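# Press three keys in green-bar order through lid slot

## Task

Put a hand through the opening under the lid's orange edge and push down the three keys one at a time, pausing briefly between presses, in this order: the key lined up with a single green bar, then the key lined up with two bars, then the key lined up with three bars. Pressing two keys at once, or any key out of this order, fails the attempt. The keys sit beyond the step and lower than its top.

## Robot and tools

Robot: two arms, left_arm and right_arm, each ending in a five-finger hand (left_arm a left hand, right_arm a right hand, mirror images). Bases in the scene frame: left_arm at (+0.008, +0.568, 0) m, quat_wxyz (+0.707, 0, 0, -0.707); right_arm at (+0.013, -0.509, 0) m, quat_wxyz (+0.722, 0, 0, +0.692). Scene frame: origin on the table top between the arms, z = 0 at the table, +z up; left_arm is on the +y side. Image left/right does not match arm names. Cameras: cam_low (896x504), cam_left_wrist and cam_right_wrist (672x504 each).

Hand point: a point fixed to the palm, about 0.15 m out from the wrist flange and 0.05 m in front of the palm. Its +z runs along the straight fingers, +y out of the palm, +x across the palm away from the thumb (toward the thumb on the left hand). Straight fingertips reach 0.06 to 0.07 m past it along +z and sit 0.06 m behind it along -y. A bracket on the little-finger side of the wrist sticks out and can strike things. With fingers level the wrist can hang well below the hand point.

Row layout (used by execute_actions and move): one flat list of 28 numbers covering both arms, each in [-1, 1]. Numbers 1-6: left_arm dx, dy, dz, rx, ry, rz. Numbers 7-14: left hand thumb_turn, thumb_bend, index, middle, ring, little, force_limit, speed. Numbers 15-20: right_arm dx, dy, dz, rx, ry, rz. Numbers 21-28: right hand in the same eight-number order. Pose numbers are offsets, not poses: they are measured along scene-frame axes from the arm's current Hand target (as printed in the last result), and rotation (rx, ry, rz, one rotation vector) turns about that target's position. Scale: 1.0 = 0.6 m or 180 degrees. Six zeros re-request the current Hand target. Finger numbers are absolute targets: -1 open/straight, +1 closed (thumb_turn +1 = thumb in front of palm). force_limit maps -1..+1 to about 0..10 N at the fingertip (0..15 N for the two thumb motors); speed rises from almost zero at -1 to full at +0.48 and stays full above. No hand number means 'unchanged': to keep a hand as it is, resend the eight numbers last actually sent for it; if none sent yet in the scene, send its hand_measured six values plus hand_force_limit and hand_speed.

execute_actions(actions, cameras): actions is a list of actions; each action is a list of up to 15 rows, each row one 1/30 s step, and a short action repeats its final row to fill 15 steps. Every row in an action is an offset from the Hand target at that action's start, so repeating an offset keeps moving further. Images come back only for an empty actions list or when cameras names them (["all"], specific names, or []).

move(target, speed, blend, stop_force, zero, blocking, cameras): drives each hand point in a straight line toward target, which is one 28-number row or a list of up to 15 rows; every row is an offset from the Hand targets at the move's start, not from the previous row. speed is m/s per path (0.002 to 3.6, default 0.25; turning capped at twice that in rad/s), one value or one per target. blend (m) rounds corners in a list; 0 stops at each. stop_force (N, 3 to 120, shared by both arms) ends an arm's path when its wrist sensor feels that much push against its travel; the arm then backs off slightly but still presses somewhat. Use it slowly for touching keys; do not trust it while the hand rotates; omit it when lifting away from something you press. zero (only with stop_force, default true) re-zeros the sensor first. blocking=false returns early and is not allowed with stop_force. Paths never steer around obstacles or the other arm. Avoid paths passing near an arm's own base.

wait(seconds 0 to 10, cameras): lets time pass holding commands. stop(cameras): brakes a running move. zoom_image(camera, region [x0, y0, x1, y1] pixels, max 504x504): closer view of the newest image of cam_low, cam_left_wrist or cam_right_wrist. show_instructions(): shows the reference pages. zero_wrist_force(arm): tares that arm's wrist sensor. finished_scene(scene 1 or 2): ends the current scene for good.

Results: per arm end_effector_position (m), end_effector_quat_wxyz, velocities, Hand target (base for next offsets), joint positions and torques, Wrist force/torque (sensor frame, plus a peak line), hand_measured, hand_stopped_by (moving, target, force, stalled, fault), hand_load_n, hand_force_limit, hand_speed. A move adds a 'move:' line: done, off_target, moving, held or fault, plus limits such as paced or held. Joints 'within noise' means the arm is still. The hand point often rests a little short of the Hand target; send the remaining gap as an offset. Orientation commands are clipped to 32 degrees from the measured one per step.

Avoid: a net outside force near 150 N on any part, or joint contact torque at its limit (wrist joints only about 17-18 N m), both stop the arm for 10 s. The arms are stiff, so aiming even slightly past a firm contact can fault; press keys slowly with a small stop_force and lift off in the same reply. Never let the arms touch each other or close a hand on the other hand. No fast hits on the lid, step or table; watch the wrist hanging low. Long stretched poses or pushing at unreachable targets heat motors (MOTOR HOT at 70 °C, brakes at 85 °C). Press only one key at a time, in order one, two, three bars, with a short pause between.

Each tool is called after ">>>" as name(argument=value, ...), one argument or row to a line, values as JSON.

Reference images:

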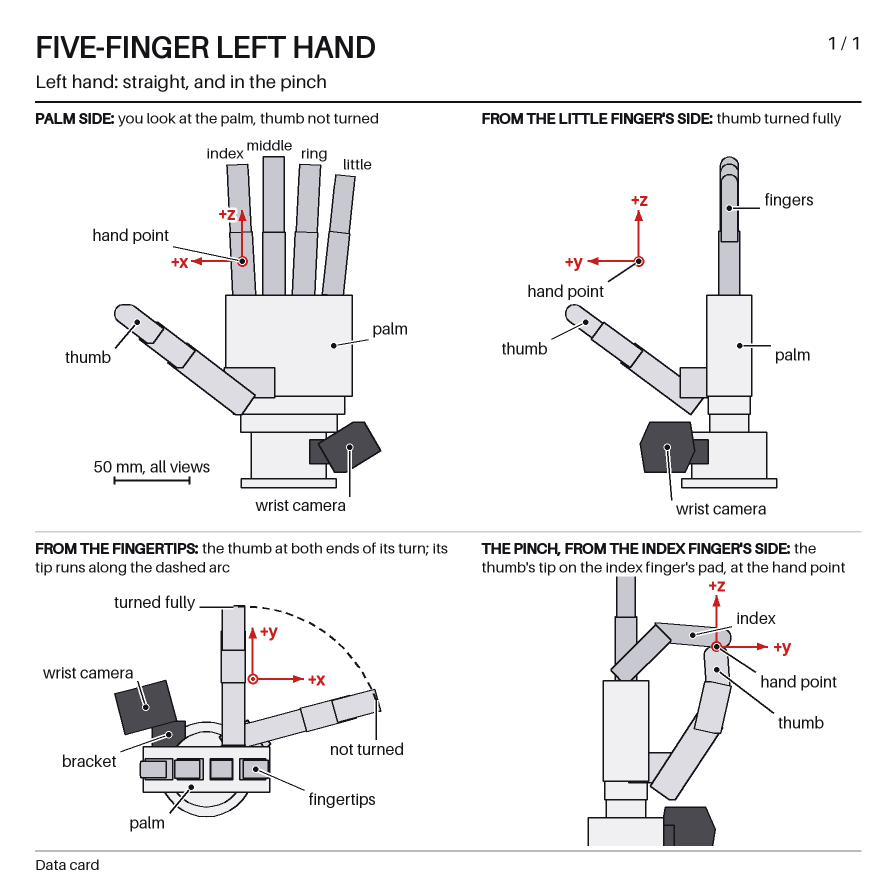

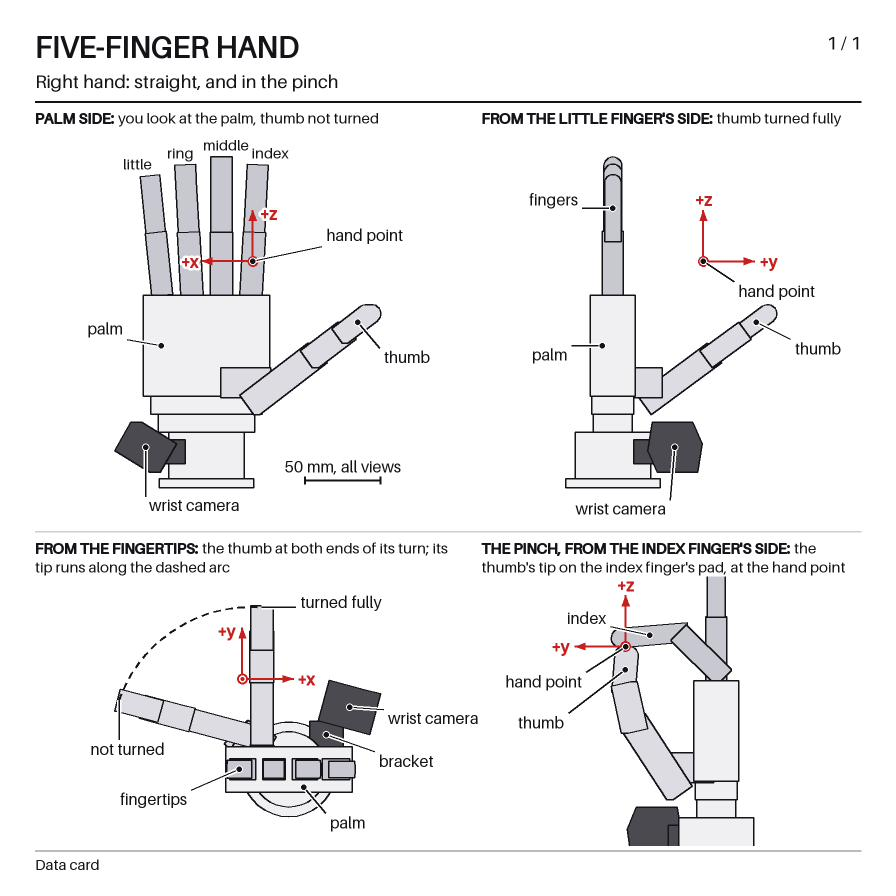

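## Session

>>> execute_actions(
  actions=[],
)

Scene clock: 0.00 s.
left_arm: end_effector_position=(+0.1272, +0.3043, +0.4653) hand_measured=(-1.000, -1.000, -1.000, -1.000, -1.000, -1.000) hand_load_n=(+0.0, -0.5, +0.0, +0.0, +0.0, +0.0) hand_stopped_by=(target, target, target, target, target, target) hand_force_limit=0.00 hand_speed=-0.80 end_effector_quat_wxyz=(-0.010, +0.933, -0.359, -0.012) | right_arm: end_effector_position=(+0.1434, -0.2483, +0.4805) hand_measured=(-1.000, -1.000, -1.000, -1.000, -1.000, -1.000) hand_load_n=(+0.0, +0.0, +0.0, +0.5, +0.0, +0.0) hand_stopped_by=(target, target, target, target, target, target) hand_force_limit=0.00 hand_speed=-0.80 end_effector_quat_wxyz=(-0.018, -0.309, +0.951, +0.004)
Joint positions: left_arm=[4.308 -1.429 -1.372 1.206 -1.59 1.9] | right_arm=[-1.188 -1.71 1.336 1.981 1.561 -1.859]
Joint velocities: within noise
Joint torques (N m): no reading
Motor temperatures (°C): left_arm=[29 34 37 38 39 46] | right_arm=[25 27 38 41 32 32]
Wrist force (N): no reading
Wrist torque (N m): no reading
Wrist force, peak (N): no reading
Hand target: left_arm +0.1272, +0.3043, +0.4653; -0.010, +0.933, -0.359, -0.012 | right_arm +0.1434, -0.2483, +0.4805; -0.018, -0.309, +0.951, +0.004

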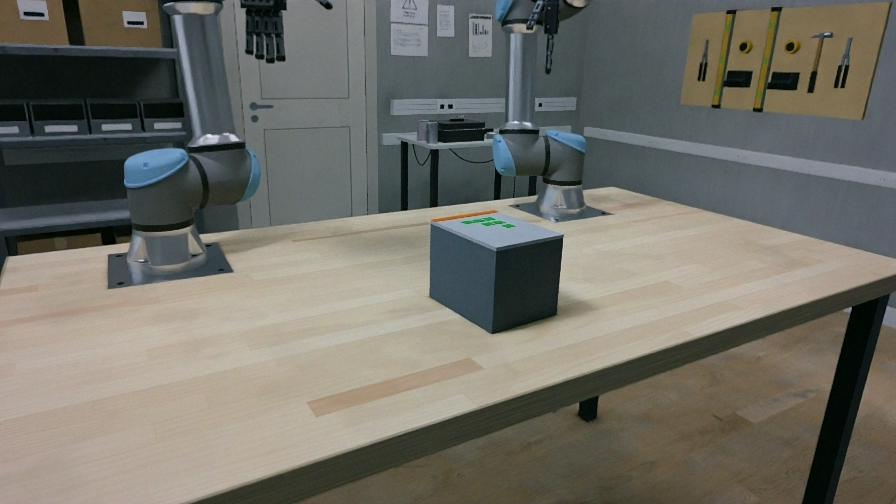

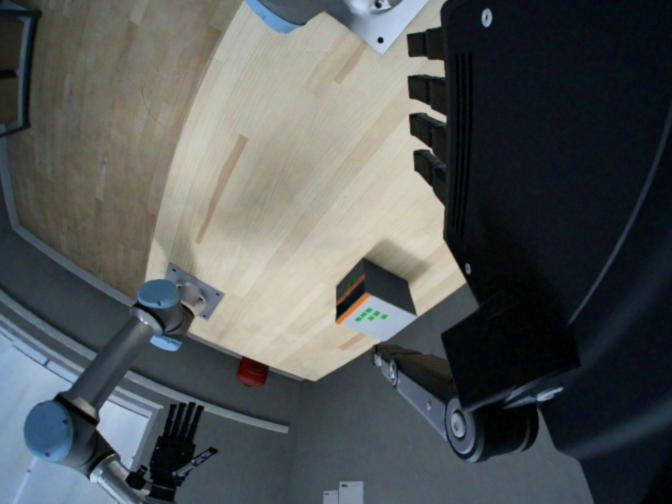

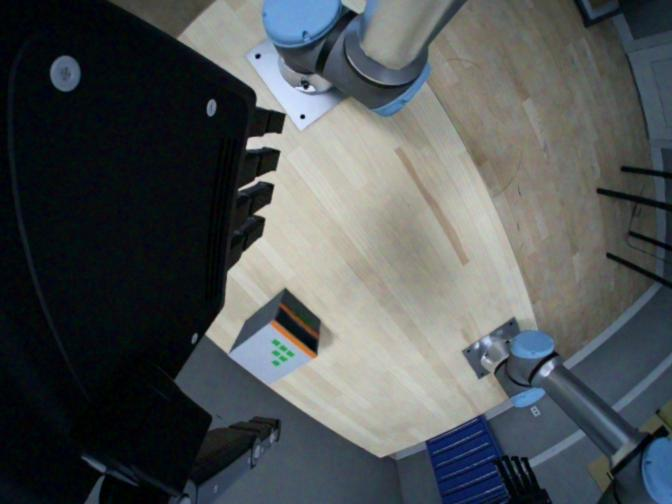

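>>> zoom_image(
  camera="cam_left_wrist",
  region=[310, 230, 450, 360],
)

>>> zoom_image(
  camera="cam_right_wrist",
  region=[210, 270, 350, 400],
)

>>> zoom_image(
  camera="cam_low",
  region=[400, 180, 600, 340],
)

Scaled by 3.600 from the camera's 672x504 image, which has a finer 960x720 frame.

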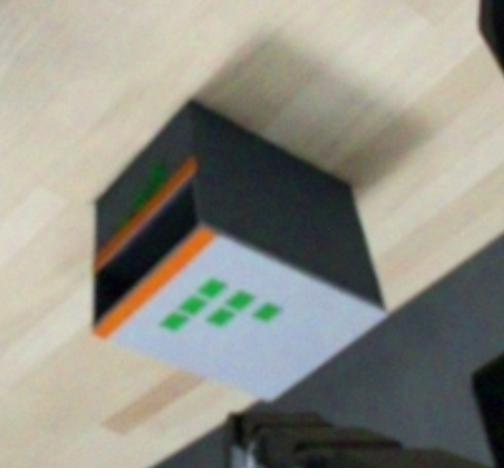

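Scaled by 3.600 from the camera's 672x504 image, which has a finer 960x720 frame.

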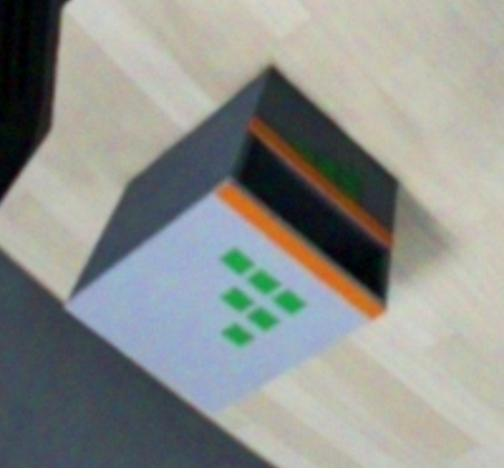

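Scaled by 2.520 from the camera's 896x504 image, which has a finer 1280x720 frame.

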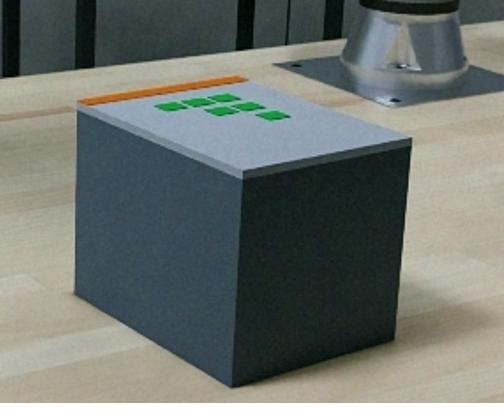

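>>> move(
  target=[0,0,0,0,0,0,-1,-1,-1,-1,-1,-1,0.0,-0.8, 0.0943,0.2472,-0.2508,-0.1567,-0.3073,0.2713,-1,-1,-1,-1,-1,-1,0.0,-0.8],
  speed=0.2,
  cameras=["all"],
)

Scene clock: 7.33 s.
left_arm: end_effector_position=(+0.1272, +0.3043, +0.4653) hand_measured=(-1.000, -1.000, -1.000, -1.000, -1.000, -1.000) hand_load_n=(+0.0, +0.0, +0.0, +0.0, +0.0, +0.0) hand_stopped_by=(target, target, target, target, target, target) hand_force_limit=0.00 hand_speed=-0.80 end_effector_quat_wxyz=(-0.010, +0.933, -0.359, -0.012) | right_arm: end_effector_position=(+0.1999, -0.1000, +0.3301) hand_measured=(-1.000, -1.000, -1.000, -1.000, -1.000, -1.000) hand_load_n=(+0.0, +0.0, +0.0, +0.0, +0.0, +0.0) hand_stopped_by=(target, target, target, target, target, target) hand_force_limit=0.00 hand_speed=-0.80 end_effector_quat_wxyz=(+0.338, -0.610, +0.621, -0.357)
Joint positions: left_arm=[4.308 -1.429 -1.372 1.206 -1.59 1.9] | right_arm=[-0.318 -1.431 1.496 1.021 2.518 -2.164]
Joint torques (N m): left_arm=[1.4 11.43 18.33 -2.49 -0.11 0.15] | right_arm=[11.56 -48.24 -3.23 0.25 3.41 -1.68]
Wrist force (N): left_arm=[0.1 -0.1 0.0] | right_arm=[0.9 -0.5 0.1]
Wrist torque (N m): left_arm=[-0.01 -0.02 0.01] | right_arm=[0.02 -0.27 -0.03]
Wrist force, peak (N): left_arm=[-0.1 0.4 0.2] | right_arm=[1.0 -0.3 -1.0]
Hand target: left_arm +0.1272, +0.3043, +0.4653; -0.010, +0.933, -0.359, -0.012 | right_arm +0.1999, -0.1000, +0.3301; -0.338, +0.610, -0.621, +0.357
Off the commanded pose: left_arm 0.000 m, 0 deg | right_arm 0.000 m, 0 deg.
move: done

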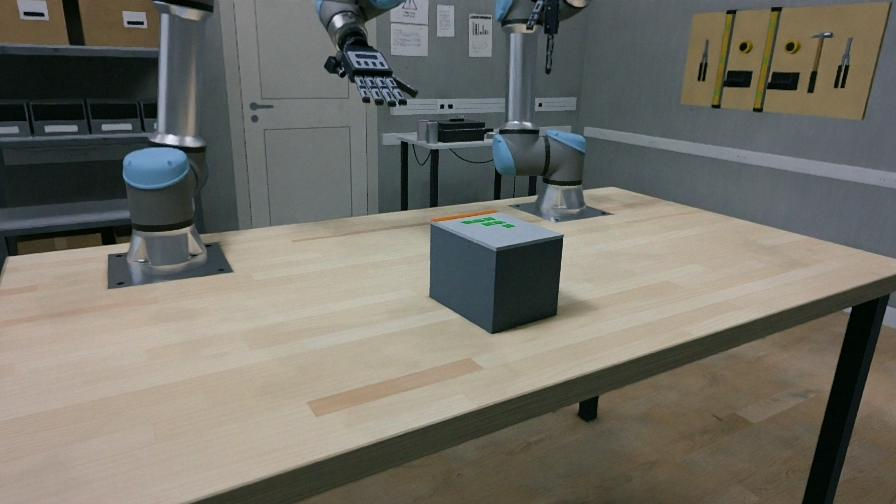

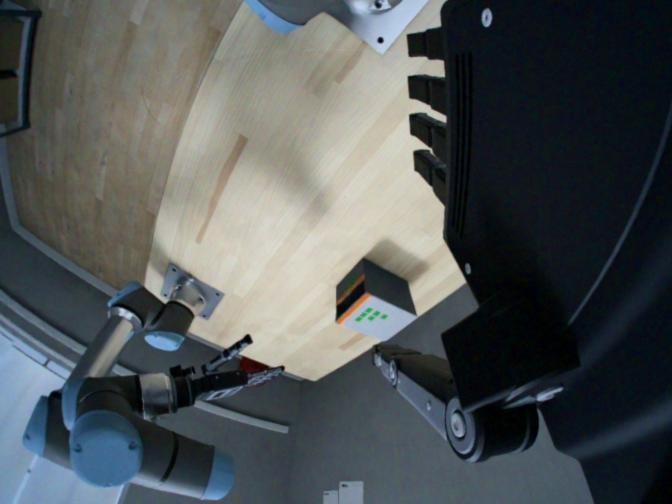

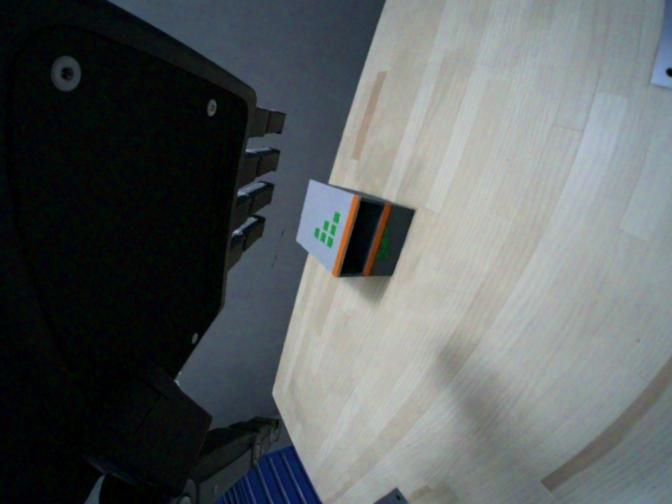

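>>> zoom_image(
  camera="cam_right_wrist",
  region=[290, 170, 420, 290],
)

>>> zoom_image(
  camera="cam_right_wrist",
  region=[320, 190, 400, 280],
)

Scaled by 3.877 from the camera's 672x504 image, which has a finer 960x720 frame.

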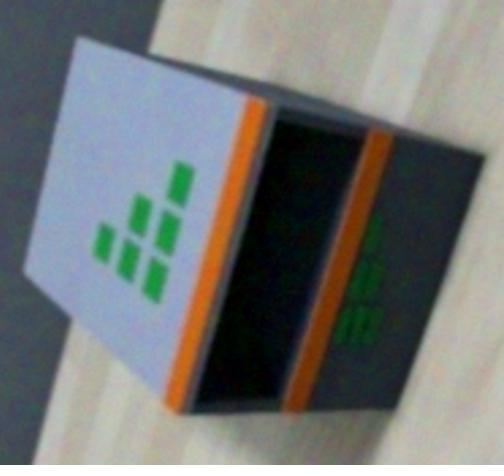

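Scaled by 5.600 from the camera's 672x504 image, which has a finer 960x720 frame.

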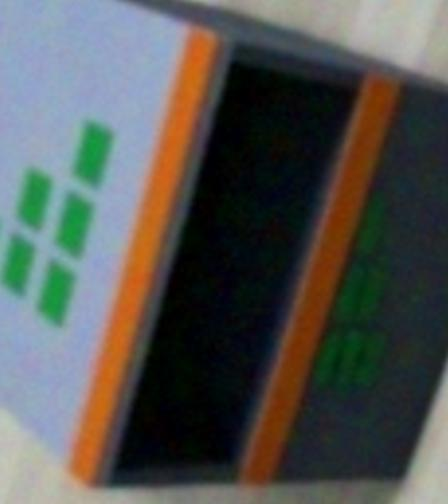

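>>> move(
  target=[0,0,0,0,0,0,-1,-1,-1,-1,-1,-1,0.0,-0.8, 0.15,0.1167,-0.275,0,-0.0833,0,-1,-1,-1,-1,-1,-1,0.0,-0.8],
  speed=0.2,
  cameras=["all"],
)

>>> zoom_image(
  camera="cam_right_wrist",
  region=[260, 150, 440, 330],
)

Scene clock: 10.47 s.
left_arm: end_effector_position=(+0.1272, +0.3043, +0.4653) hand_measured=(-1.000, -1.000, -1.000, -1.000, -1.000, -1.000) hand_load_n=(+0.0, +0.0, +0.0, +0.0, +0.0, +0.0) hand_stopped_by=(target, target, target, target, target, target) hand_force_limit=0.00 hand_speed=-0.80 end_effector_quat_wxyz=(-0.010, +0.933, -0.359, -0.012) | right_arm: end_effector_position=(+0.2899, -0.0300, +0.1650) hand_measured=(-1.000, -1.000, -1.000, -1.000, -1.000, -1.000) hand_load_n=(+0.0, +0.0, +0.0, +0.0, +0.0, +0.0) hand_stopped_by=(target, target, target, target, target, target) hand_force_limit=0.00 hand_speed=-0.80 end_effector_quat_wxyz=(+0.416, -0.558, +0.572, -0.434)
Joint positions: left_arm=[4.308 -1.429 -1.372 1.206 -1.59 1.9] | right_arm=[-0.366 -1.195 1.691 0.171 2.676 -2.537]
Joint torques (N m): left_arm=[-0.27 11.98 17.71 -2.61 -0.15 0.06] | right_arm=[-11.05 -58.94 -2.16 -0.36 -1.14 -1.75]
Wrist force (N): left_arm=[-0.2 0.0 0.0] | right_arm=[1.0 -0.6 0.4]
Wrist torque (N m): left_arm=[-0.01 0.03 -0.01] | right_arm=[-0.02 -0.30 -0.01]
Wrist force, peak (N): left_arm=[-0.2 -0.4 -0.1] | right_arm=[1.7 -1.3 -0.8]
Hand target: left_arm +0.1272, +0.3043, +0.4653; -0.010, +0.933, -0.359, -0.012 | right_arm +0.2899, -0.0300, +0.1651; -0.416, +0.558, -0.572, +0.434
Off the commanded pose: left_arm 0.000 m, 0 deg | right_arm 0.000 m, 0 deg.
move: done

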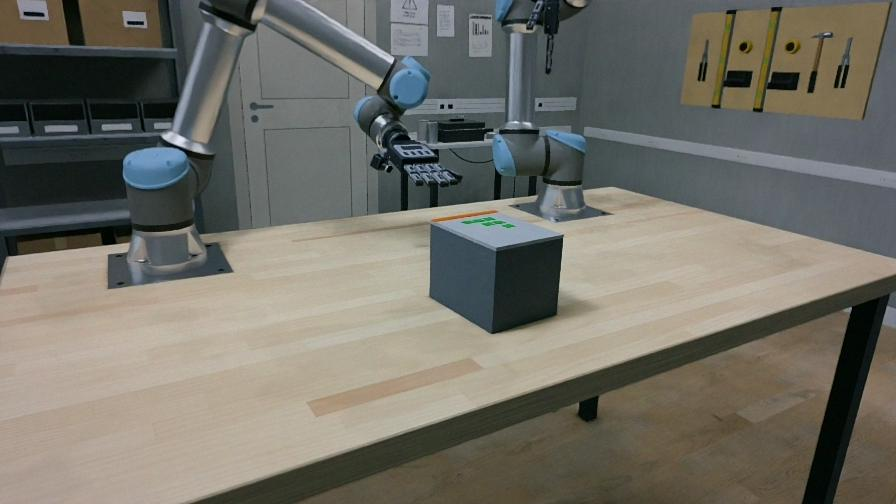

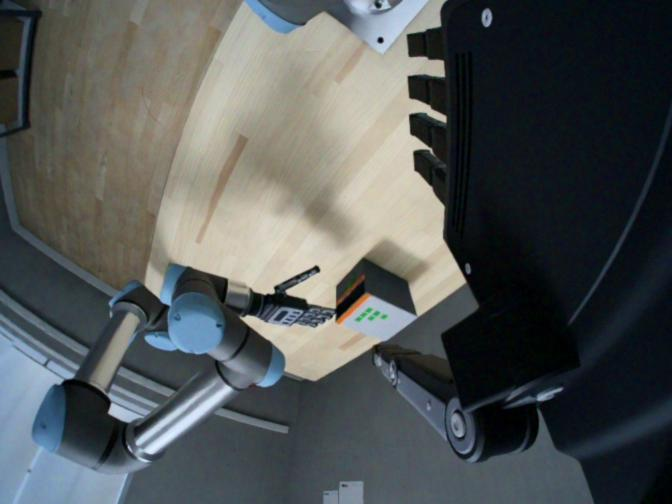

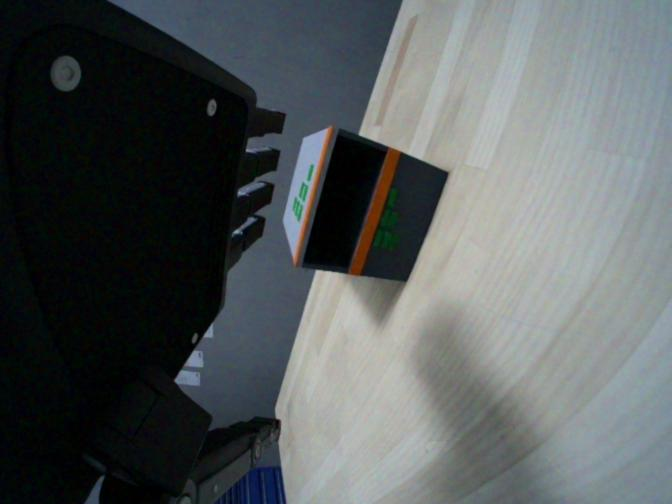

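Scaled by 2.800 from the camera's 672x504 image, which has a finer 960x720 frame.

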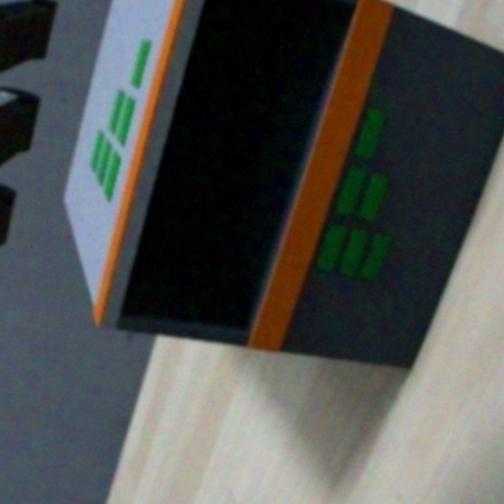

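>>> zoom_image(
  camera="cam_right_wrist",
  region=[300, 130, 400, 270],
)

>>> zoom_image(
  camera="cam_left_wrist",
  region=[240, 240, 430, 360],
)

>>> zoom_image(
  camera="cam_low",
  region=[360, 130, 600, 340],
)

Scaled by 3.600 from the camera's 672x504 image, which has a finer 960x720 frame.

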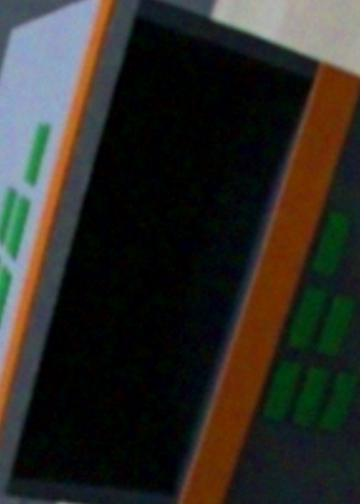

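Scaled by 2.653 from the camera's 672x504 image, which has a finer 960x720 frame.

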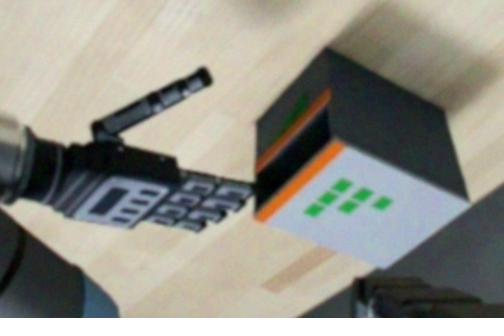

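Scaled by 2.100 from the camera's 896x504 image, which has a finer 1280x720 frame.

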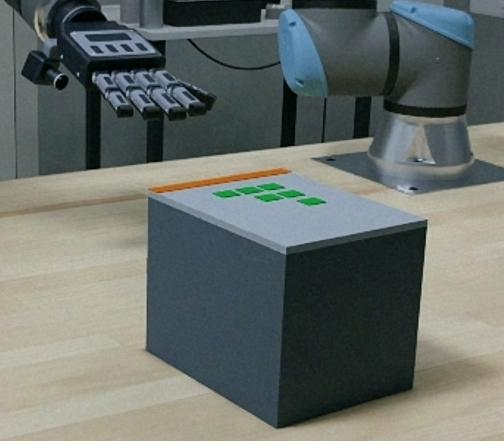

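>>> zoom_image(
  camera="cam_low",
  region=[360, 120, 500, 240],
)

>>> zoom_image(
  camera="cam_low",
  region=[80, 200, 280, 300],
)

>>> zoom_image(
  camera="cam_low",
  region=[480, 140, 640, 240],
)

Scaled by 3.600 from the camera's 896x504 image, which has a finer 1280x720 frame.

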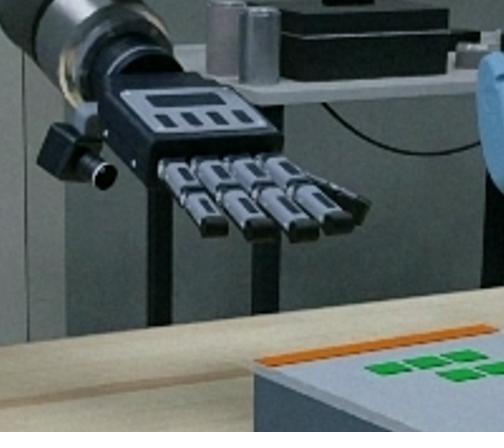

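Scaled by 2.520 from the camera's 896x504 image, which has a finer 1280x720 frame.

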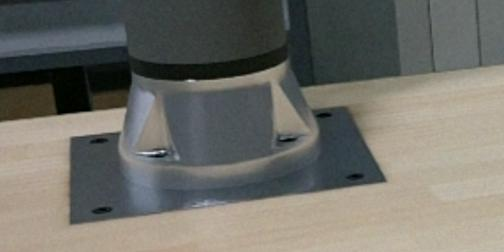

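Scaled by 3.150 from the camera's 896x504 image, which has a finer 1280x720 frame.

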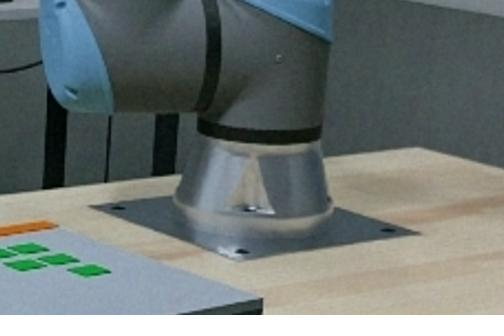

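>>> move(
  target=[0,0,0,0,0,0,-1,-1,-1,-1,-1,-1,0.0,-0.8, -0.0267,-0.0083,0.0217,-0.0039,0.1111,0.022,-1,-1,-1,1,1,1,0.0,-0.4],
  speed=0.15,
  cameras=["all"],
)

>>> zoom_image(
  camera="cam_right_wrist",
  region=[200, 80, 500, 330],
)

>>> zoom_image(
  camera="cam_low",
  region=[360, 120, 600, 300],
)

>>> zoom_image(
  camera="cam_left_wrist",
  region=[200, 220, 440, 400],
)

Scene clock: 17.70 s.
left_arm: end_effector_position=(+0.1272, +0.3043, +0.4653) hand_measured=(-1.000, -1.000, -1.000, -1.000, -1.000, -1.000) hand_load_n=(+0.0, +0.0, +0.0, +0.5, +0.0, +0.0) hand_stopped_by=(target, target, target, target, target, target) hand_force_limit=0.00 hand_speed=-0.80 end_effector_quat_wxyz=(-0.010, +0.933, -0.359, -0.012) | right_arm: end_effector_position=(+0.2739, -0.0350, +0.1782) hand_measured=(-1.000, -1.000, -1.000, +1.000, +1.000, +1.000) hand_load_n=(+0.0, +0.0, +0.0, +0.0, +0.0, +0.0) hand_stopped_by=(target, target, target, target, target, target) hand_force_limit=0.00 hand_speed=-0.40 end_effector_quat_wxyz=(+0.322, -0.647, +0.613, -0.319)
Joint positions: left_arm=[4.308 -1.429 -1.372 1.206 -1.59 1.9] | right_arm=[-0.472 -1.233 1.573 0.612 2.333 -2.394]
Joint torques (N m): left_arm=[-0.32 13.17 18.75 -3.06 0.07 -0.05] | right_arm=[-10.51 -26.94 -37 3.57 -0.92 1.29]
Wrist force (N): left_arm=[-0.3 -0.2 0.1] | right_arm=[0.8 -0.6 0.4]
Wrist torque (N m): left_arm=[-0.04 0.05 0.00] | right_arm=[0.00 -0.17 -0.23]
Wrist force, peak (N): left_arm=[-0.3 0.1 0.4] | right_arm=[1.3 -0.7 0.4]
Hand target: left_arm +0.1272, +0.3043, +0.4653; -0.010, +0.933, -0.359, -0.012 | right_arm +0.2739, -0.0350, +0.1781; -0.322, +0.647, -0.613, +0.319
Off the commanded pose: left_arm 0.000 m, 0 deg | right_arm 0.000 m, 0 deg.
move: done

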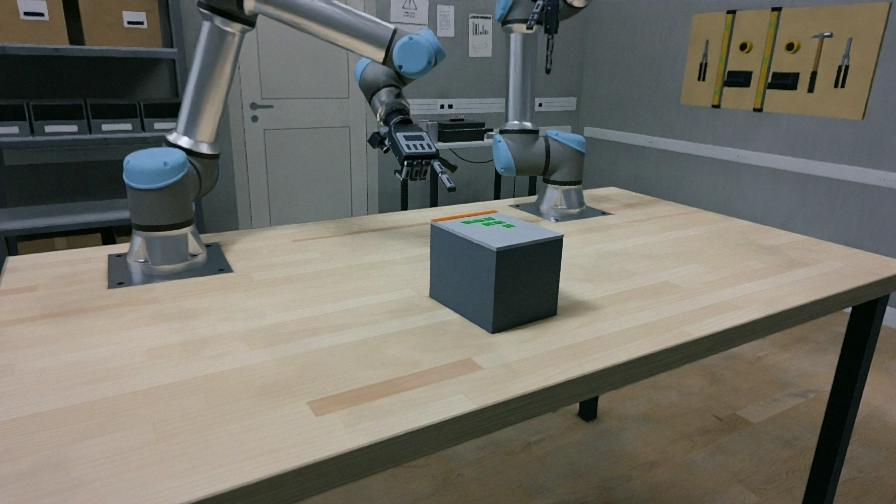

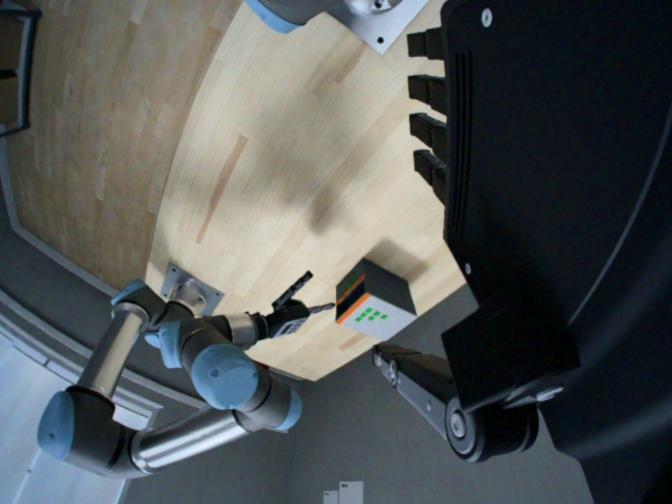

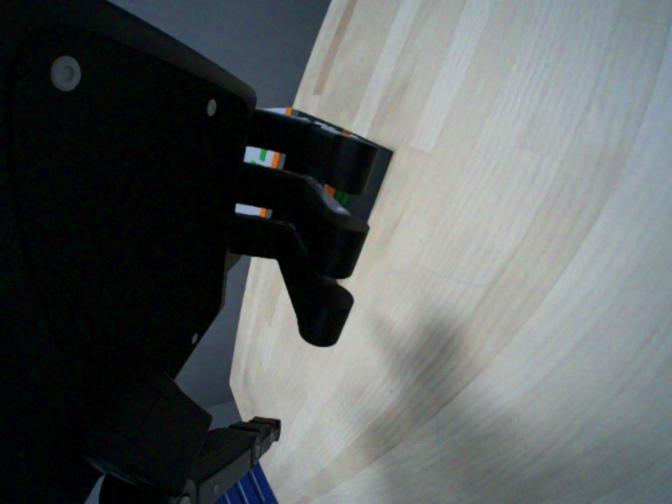

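Scaled by 1.680 from the camera's 672x504 image, which has a finer 960x720 frame.

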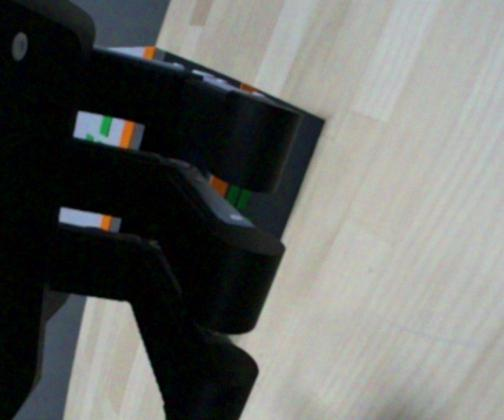

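Scaled by 2.100 from the camera's 896x504 image, which has a finer 1280x720 frame.

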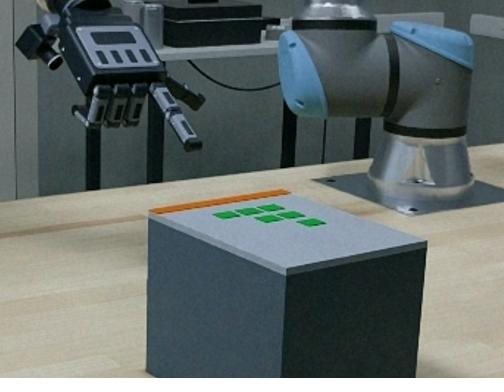

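Scaled by 2.100 from the camera's 672x504 image, which has a finer 960x720 frame.

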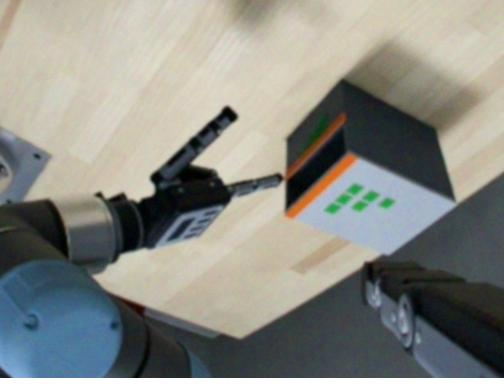

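>>> move(
  target=[0.288,-0.174,-0.312,0,0,-0.05,-1,-1,-1,-1,-1,-1,0.0,-0.8, 0,0,0,0,0,0,-1,-1,-1,1,1,1,0.0,-0.4],
  speed=0.2,
  cameras=["all"],
)

>>> zoom_image(
  camera="cam_left_wrist",
  region=[200, 200, 440, 380],
)

Scene clock: 23.33 s.
left_arm: end_effector_position=(+0.2999, +0.1999, +0.2782) hand_measured=(-1.000, -1.000, -1.000, -1.000, -1.000, -1.000) hand_load_n=(+0.0, +0.0, +0.0, +0.0, +0.0, +0.0) hand_stopped_by=(target, target, target, target, target, target) hand_force_limit=0.00 hand_speed=-0.80 end_effector_quat_wxyz=(-0.011, +0.902, -0.431, -0.011) | right_arm: end_effector_position=(+0.2739, -0.0350, +0.1781) hand_measured=(-1.000, -1.000, -1.000, +1.000, +1.000, +1.000) hand_load_n=(+0.0, +0.0, +0.0, +0.0, +0.0, +0.0) hand_stopped_by=(target, target, target, target, target, target) hand_force_limit=0.00 hand_speed=-0.40 end_effector_quat_wxyz=(+0.322, -0.647, +0.613, -0.319)
Joint positions: left_arm=[4.242 -1.902 -1.334 1.643 -1.592 1.991] | right_arm=[-0.472 -1.232 1.573 0.612 2.333 -2.394]
Joint torques (N m): left_arm=[-12.63 12.02 34.97 0.44 -1.79 1.55] | right_arm=[-10.97 -11.76 -37.16 3.55 -1.13 1.49]
Wrist force (N): left_arm=[-0.4 0.2 0.1] | right_arm=[0.9 -0.5 0.3]
Wrist torque (N m): left_arm=[0.04 0.04 -0.09] | right_arm=[0.02 -0.19 -0.22]
Wrist force, peak (N): left_arm=[-1.2 0.1 -0.7] | right_arm=[0.9 -0.8 0.5]
Hand target: left_arm +0.3000, +0.1999, +0.2781; -0.011, +0.902, -0.431, -0.011 | right_arm +0.2739, -0.0350, +0.1781; -0.322, +0.647, -0.613, +0.319
Off the commanded pose: left_arm 0.000 m, 0 deg | right_arm 0.000 m, 0 deg.
move: done

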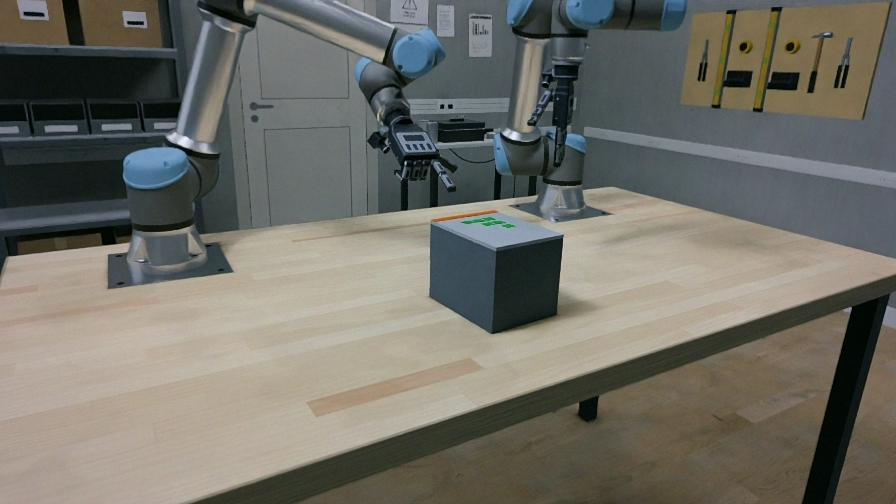

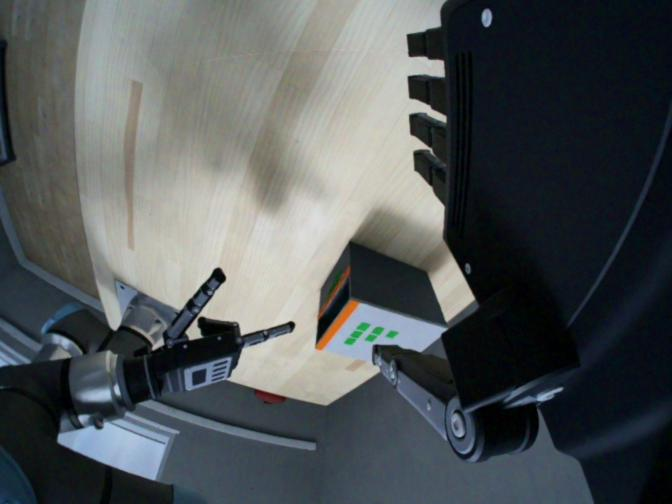

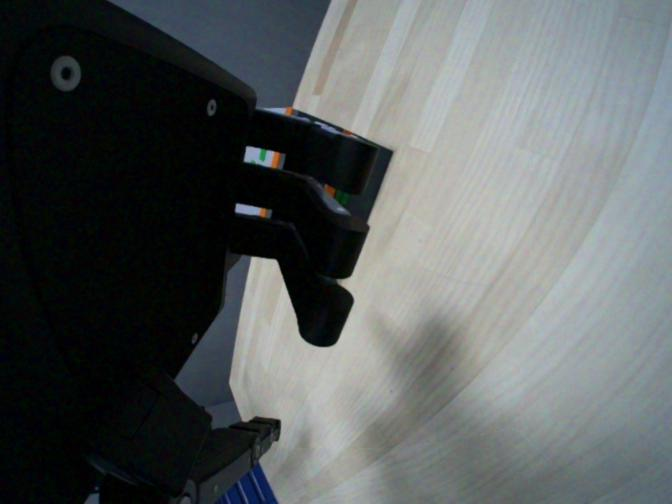

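Scaled by 2.100 from the camera's 672x504 image, which has a finer 960x720 frame.

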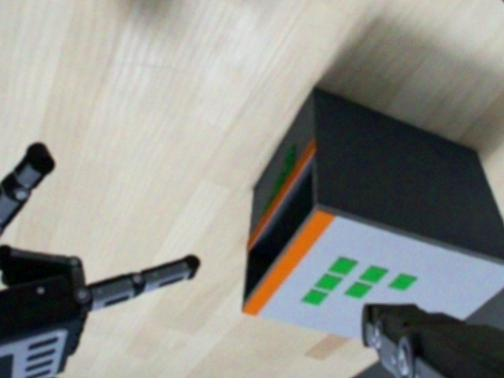

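>>> move(
  target=[0,0,0,-0.06,-0.0485,0,-1,-1,-1,-1,-1,-1,0.0,-0.8, 0,0,0,0,0,0,-1,-1,-1,1,1,1,0.0,-0.4],
  speed=0.2,
  cameras=["cam_left_wrist"],
)

>>> zoom_image(
  camera="cam_left_wrist",
  region=[200, 150, 440, 330],
)

Scene clock: 24.93 s.
left_arm: end_effector_position=(+0.3000, +0.1999, +0.2781) hand_measured=(-1.000, -1.000, -1.000, -1.000, -1.000, -1.000) hand_load_n=(+0.0, +0.0, +0.0, +0.0, +0.0, +0.5) hand_stopped_by=(target, target, target, target, target, target) hand_force_limit=0.00 hand_speed=-0.80 end_effector_quat_wxyz=(+0.041, +0.897, -0.428, +0.098) | right_arm: end_effector_position=(+0.2739, -0.0350, +0.1781) hand_measured=(-1.000, -1.000, -1.000, +1.000, +1.000, +1.000) hand_load_n=(+0.0, +0.0, +0.0, +0.0, +0.0, +0.0) hand_stopped_by=(target, target, target, target, target, target) hand_force_limit=0.00 hand_speed=-0.40 end_effector_quat_wxyz=(+0.322, -0.647, +0.613, -0.319)
Joint positions: left_arm=[4.307 -1.748 -1.508 1.88 -1.481 2.047] | right_arm=[-0.472 -1.232 1.573 0.612 2.333 -2.394]
Joint torques (N m): left_arm=[10.16 46.52 6.21 0.61 2.44 1.75] | right_arm=[-10.55 -12.4 -38.04 3.47 -1.09 1.51]
Wrist force (N): left_arm=[0.1 -0.1 0.2] | right_arm=[0.8 -0.7 0.3]
Wrist torque (N m): left_arm=[0.00 -0.01 -0.10] | right_arm=[-0.02 -0.17 -0.23]
Wrist force, peak (N): left_arm=[0.5 1.3 0.0] | right_arm=[0.9 -0.8 0.4]
Hand target: left_arm +0.3000, +0.1999, +0.2781; +0.041, +0.897, -0.428, +0.098 | right_arm +0.2739, -0.0350, +0.1781; -0.322, +0.647, -0.613, +0.319
Off the commanded pose: left_arm 0.000 m, 0 deg | right_arm 0.000 m, 0 deg.
move: done
Images, in order (width x height): cam_left_wrist 672x504.

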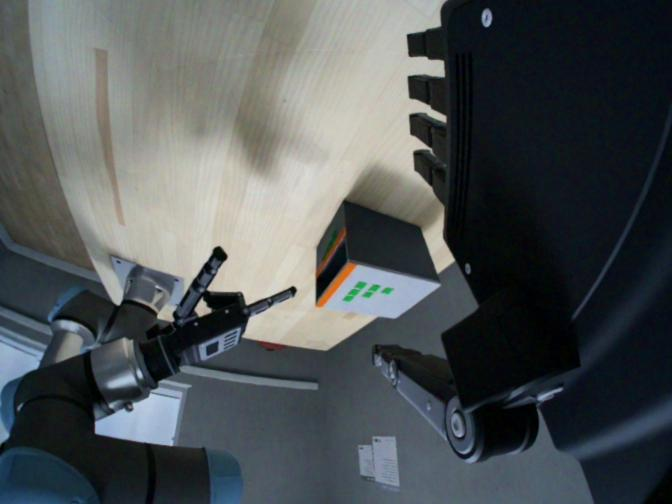

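Scaled by 2.100 from the camera's 672x504 image, which has a finer 960x720 frame.

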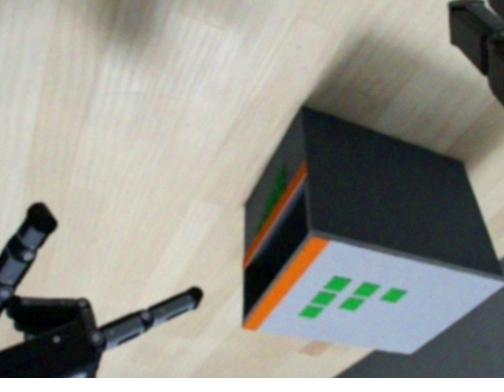

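>>> move(
  target=[0,0,0,0,0,0,-1,-1,-1,-1,-1,-1,0.0,-0.8, 0.1333,-0.075,-0.0267,0,0,0,-1,-1,-1,1,1,1,0.0,-0.4],
  speed=0.1,
  cameras=["all"],
)

>>> zoom_image(
  camera="cam_left_wrist",
  region=[250, 180, 450, 330],
)

>>> zoom_image(
  camera="cam_low",
  region=[380, 120, 580, 260],
)

Scene clock: 27.23 s.
left_arm: end_effector_position=(+0.3000, +0.1999, +0.2781) hand_measured=(-1.000, -1.000, -1.000, -1.000, -1.000, -1.000) hand_load_n=(+0.0, +0.0, +0.0, +0.0, +0.0, +0.0) hand_stopped_by=(target, target, target, target, target, target) hand_force_limit=0.00 hand_speed=-0.80 end_effector_quat_wxyz=(+0.041, +0.897, -0.428, +0.098) | right_arm: end_effector_position=(+0.3538, -0.0799, +0.1621) hand_measured=(-1.000, -1.000, -1.000, +1.000, +1.000, +1.000) hand_load_n=(+0.0, +0.0, +0.0, +0.0, +0.0, +0.5) hand_stopped_by=(target, target, target, target, target, target) hand_force_limit=0.00 hand_speed=-0.40 end_effector_quat_wxyz=(+0.322, -0.647, +0.613, -0.319)
Joint positions: left_arm=[4.307 -1.748 -1.509 1.88 -1.481 2.047] | right_arm=[-0.689 -1.289 1.664 0.438 2.195 -2.612]
Joint torques (N m): left_arm=[11.31 45.92 7.54 0.47 2.32 1.73] | right_arm=[-10.03 -55 -1.56 -0.54 -1.33 -1.45]
Wrist force (N): left_arm=[0.2 0.2 0.2] | right_arm=[0.6 -0.6 0.5]
Wrist torque (N m): left_arm=[0.04 -0.02 -0.10] | right_arm=[0.00 -0.12 -0.03]
Wrist force, peak (N): left_arm=[-0.2 -0.2 0.6] | right_arm=[0.9 -1.1 0.9]
Hand target: left_arm +0.3000, +0.1999, +0.2781; +0.041, +0.897, -0.428, +0.098 | right_arm +0.3539, -0.0800, +0.1621; -0.322, +0.647, -0.613, +0.319
Off the commanded pose: left_arm 0.000 m, 0 deg | right_arm 0.000 m, 0 deg.
move: done

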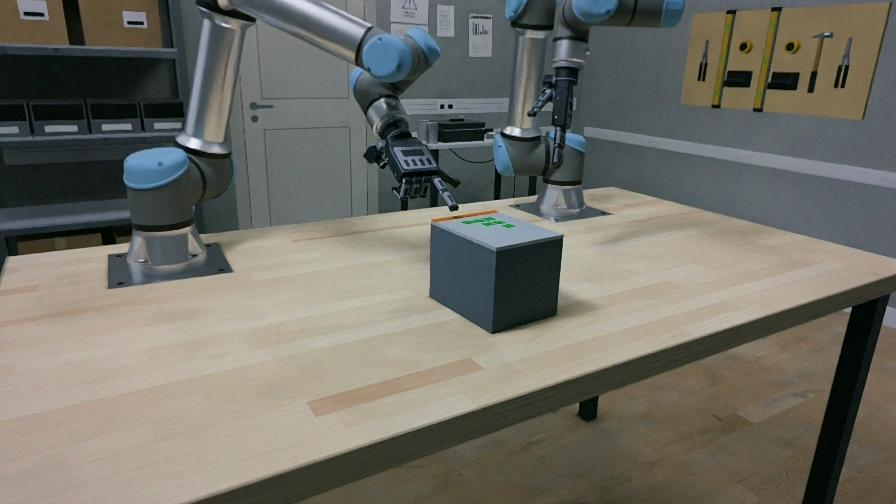

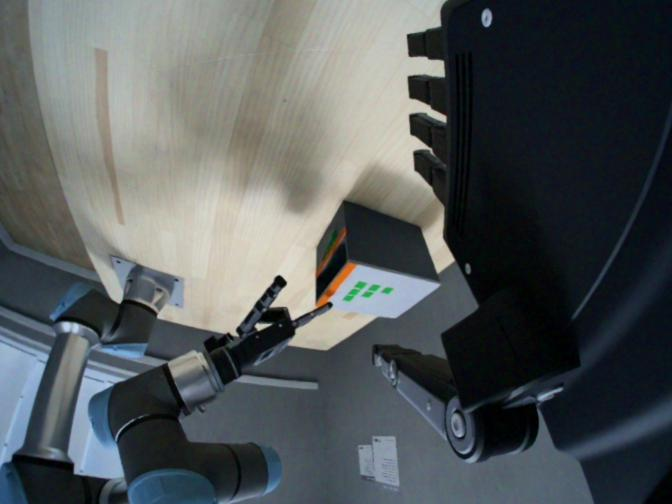

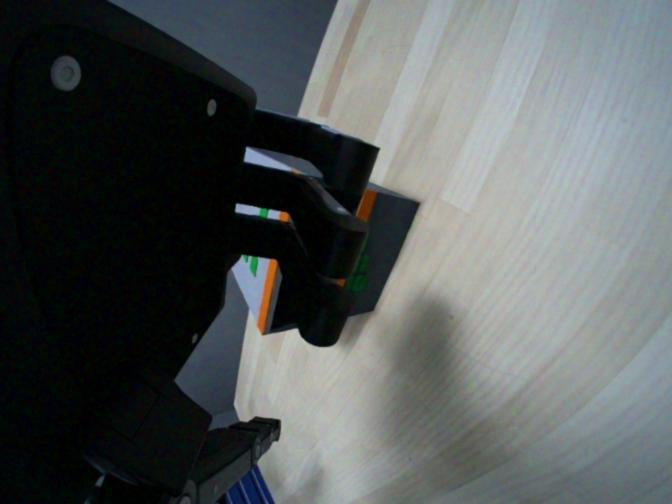

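Scaled by 2.520 from the camera's 672x504 image, which has a finer 960x720 frame.

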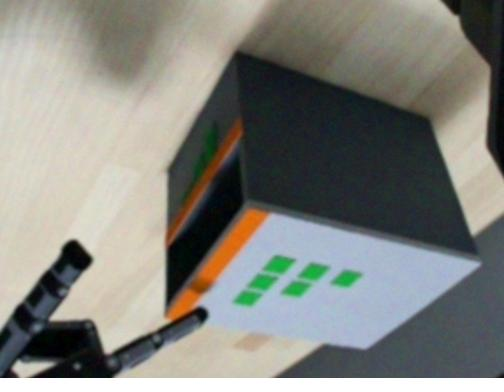

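Scaled by 2.520 from the camera's 896x504 image, which has a finer 1280x720 frame.

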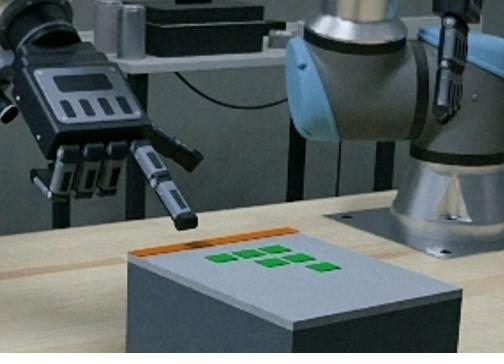

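>>> zoom_image(
  camera="cam_left_wrist",
  region=[310, 215, 360, 310],
)

Scaled by 5.305 from the camera's 672x504 image, which has a finer 960x720 frame.

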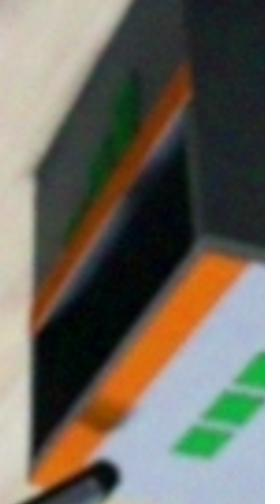

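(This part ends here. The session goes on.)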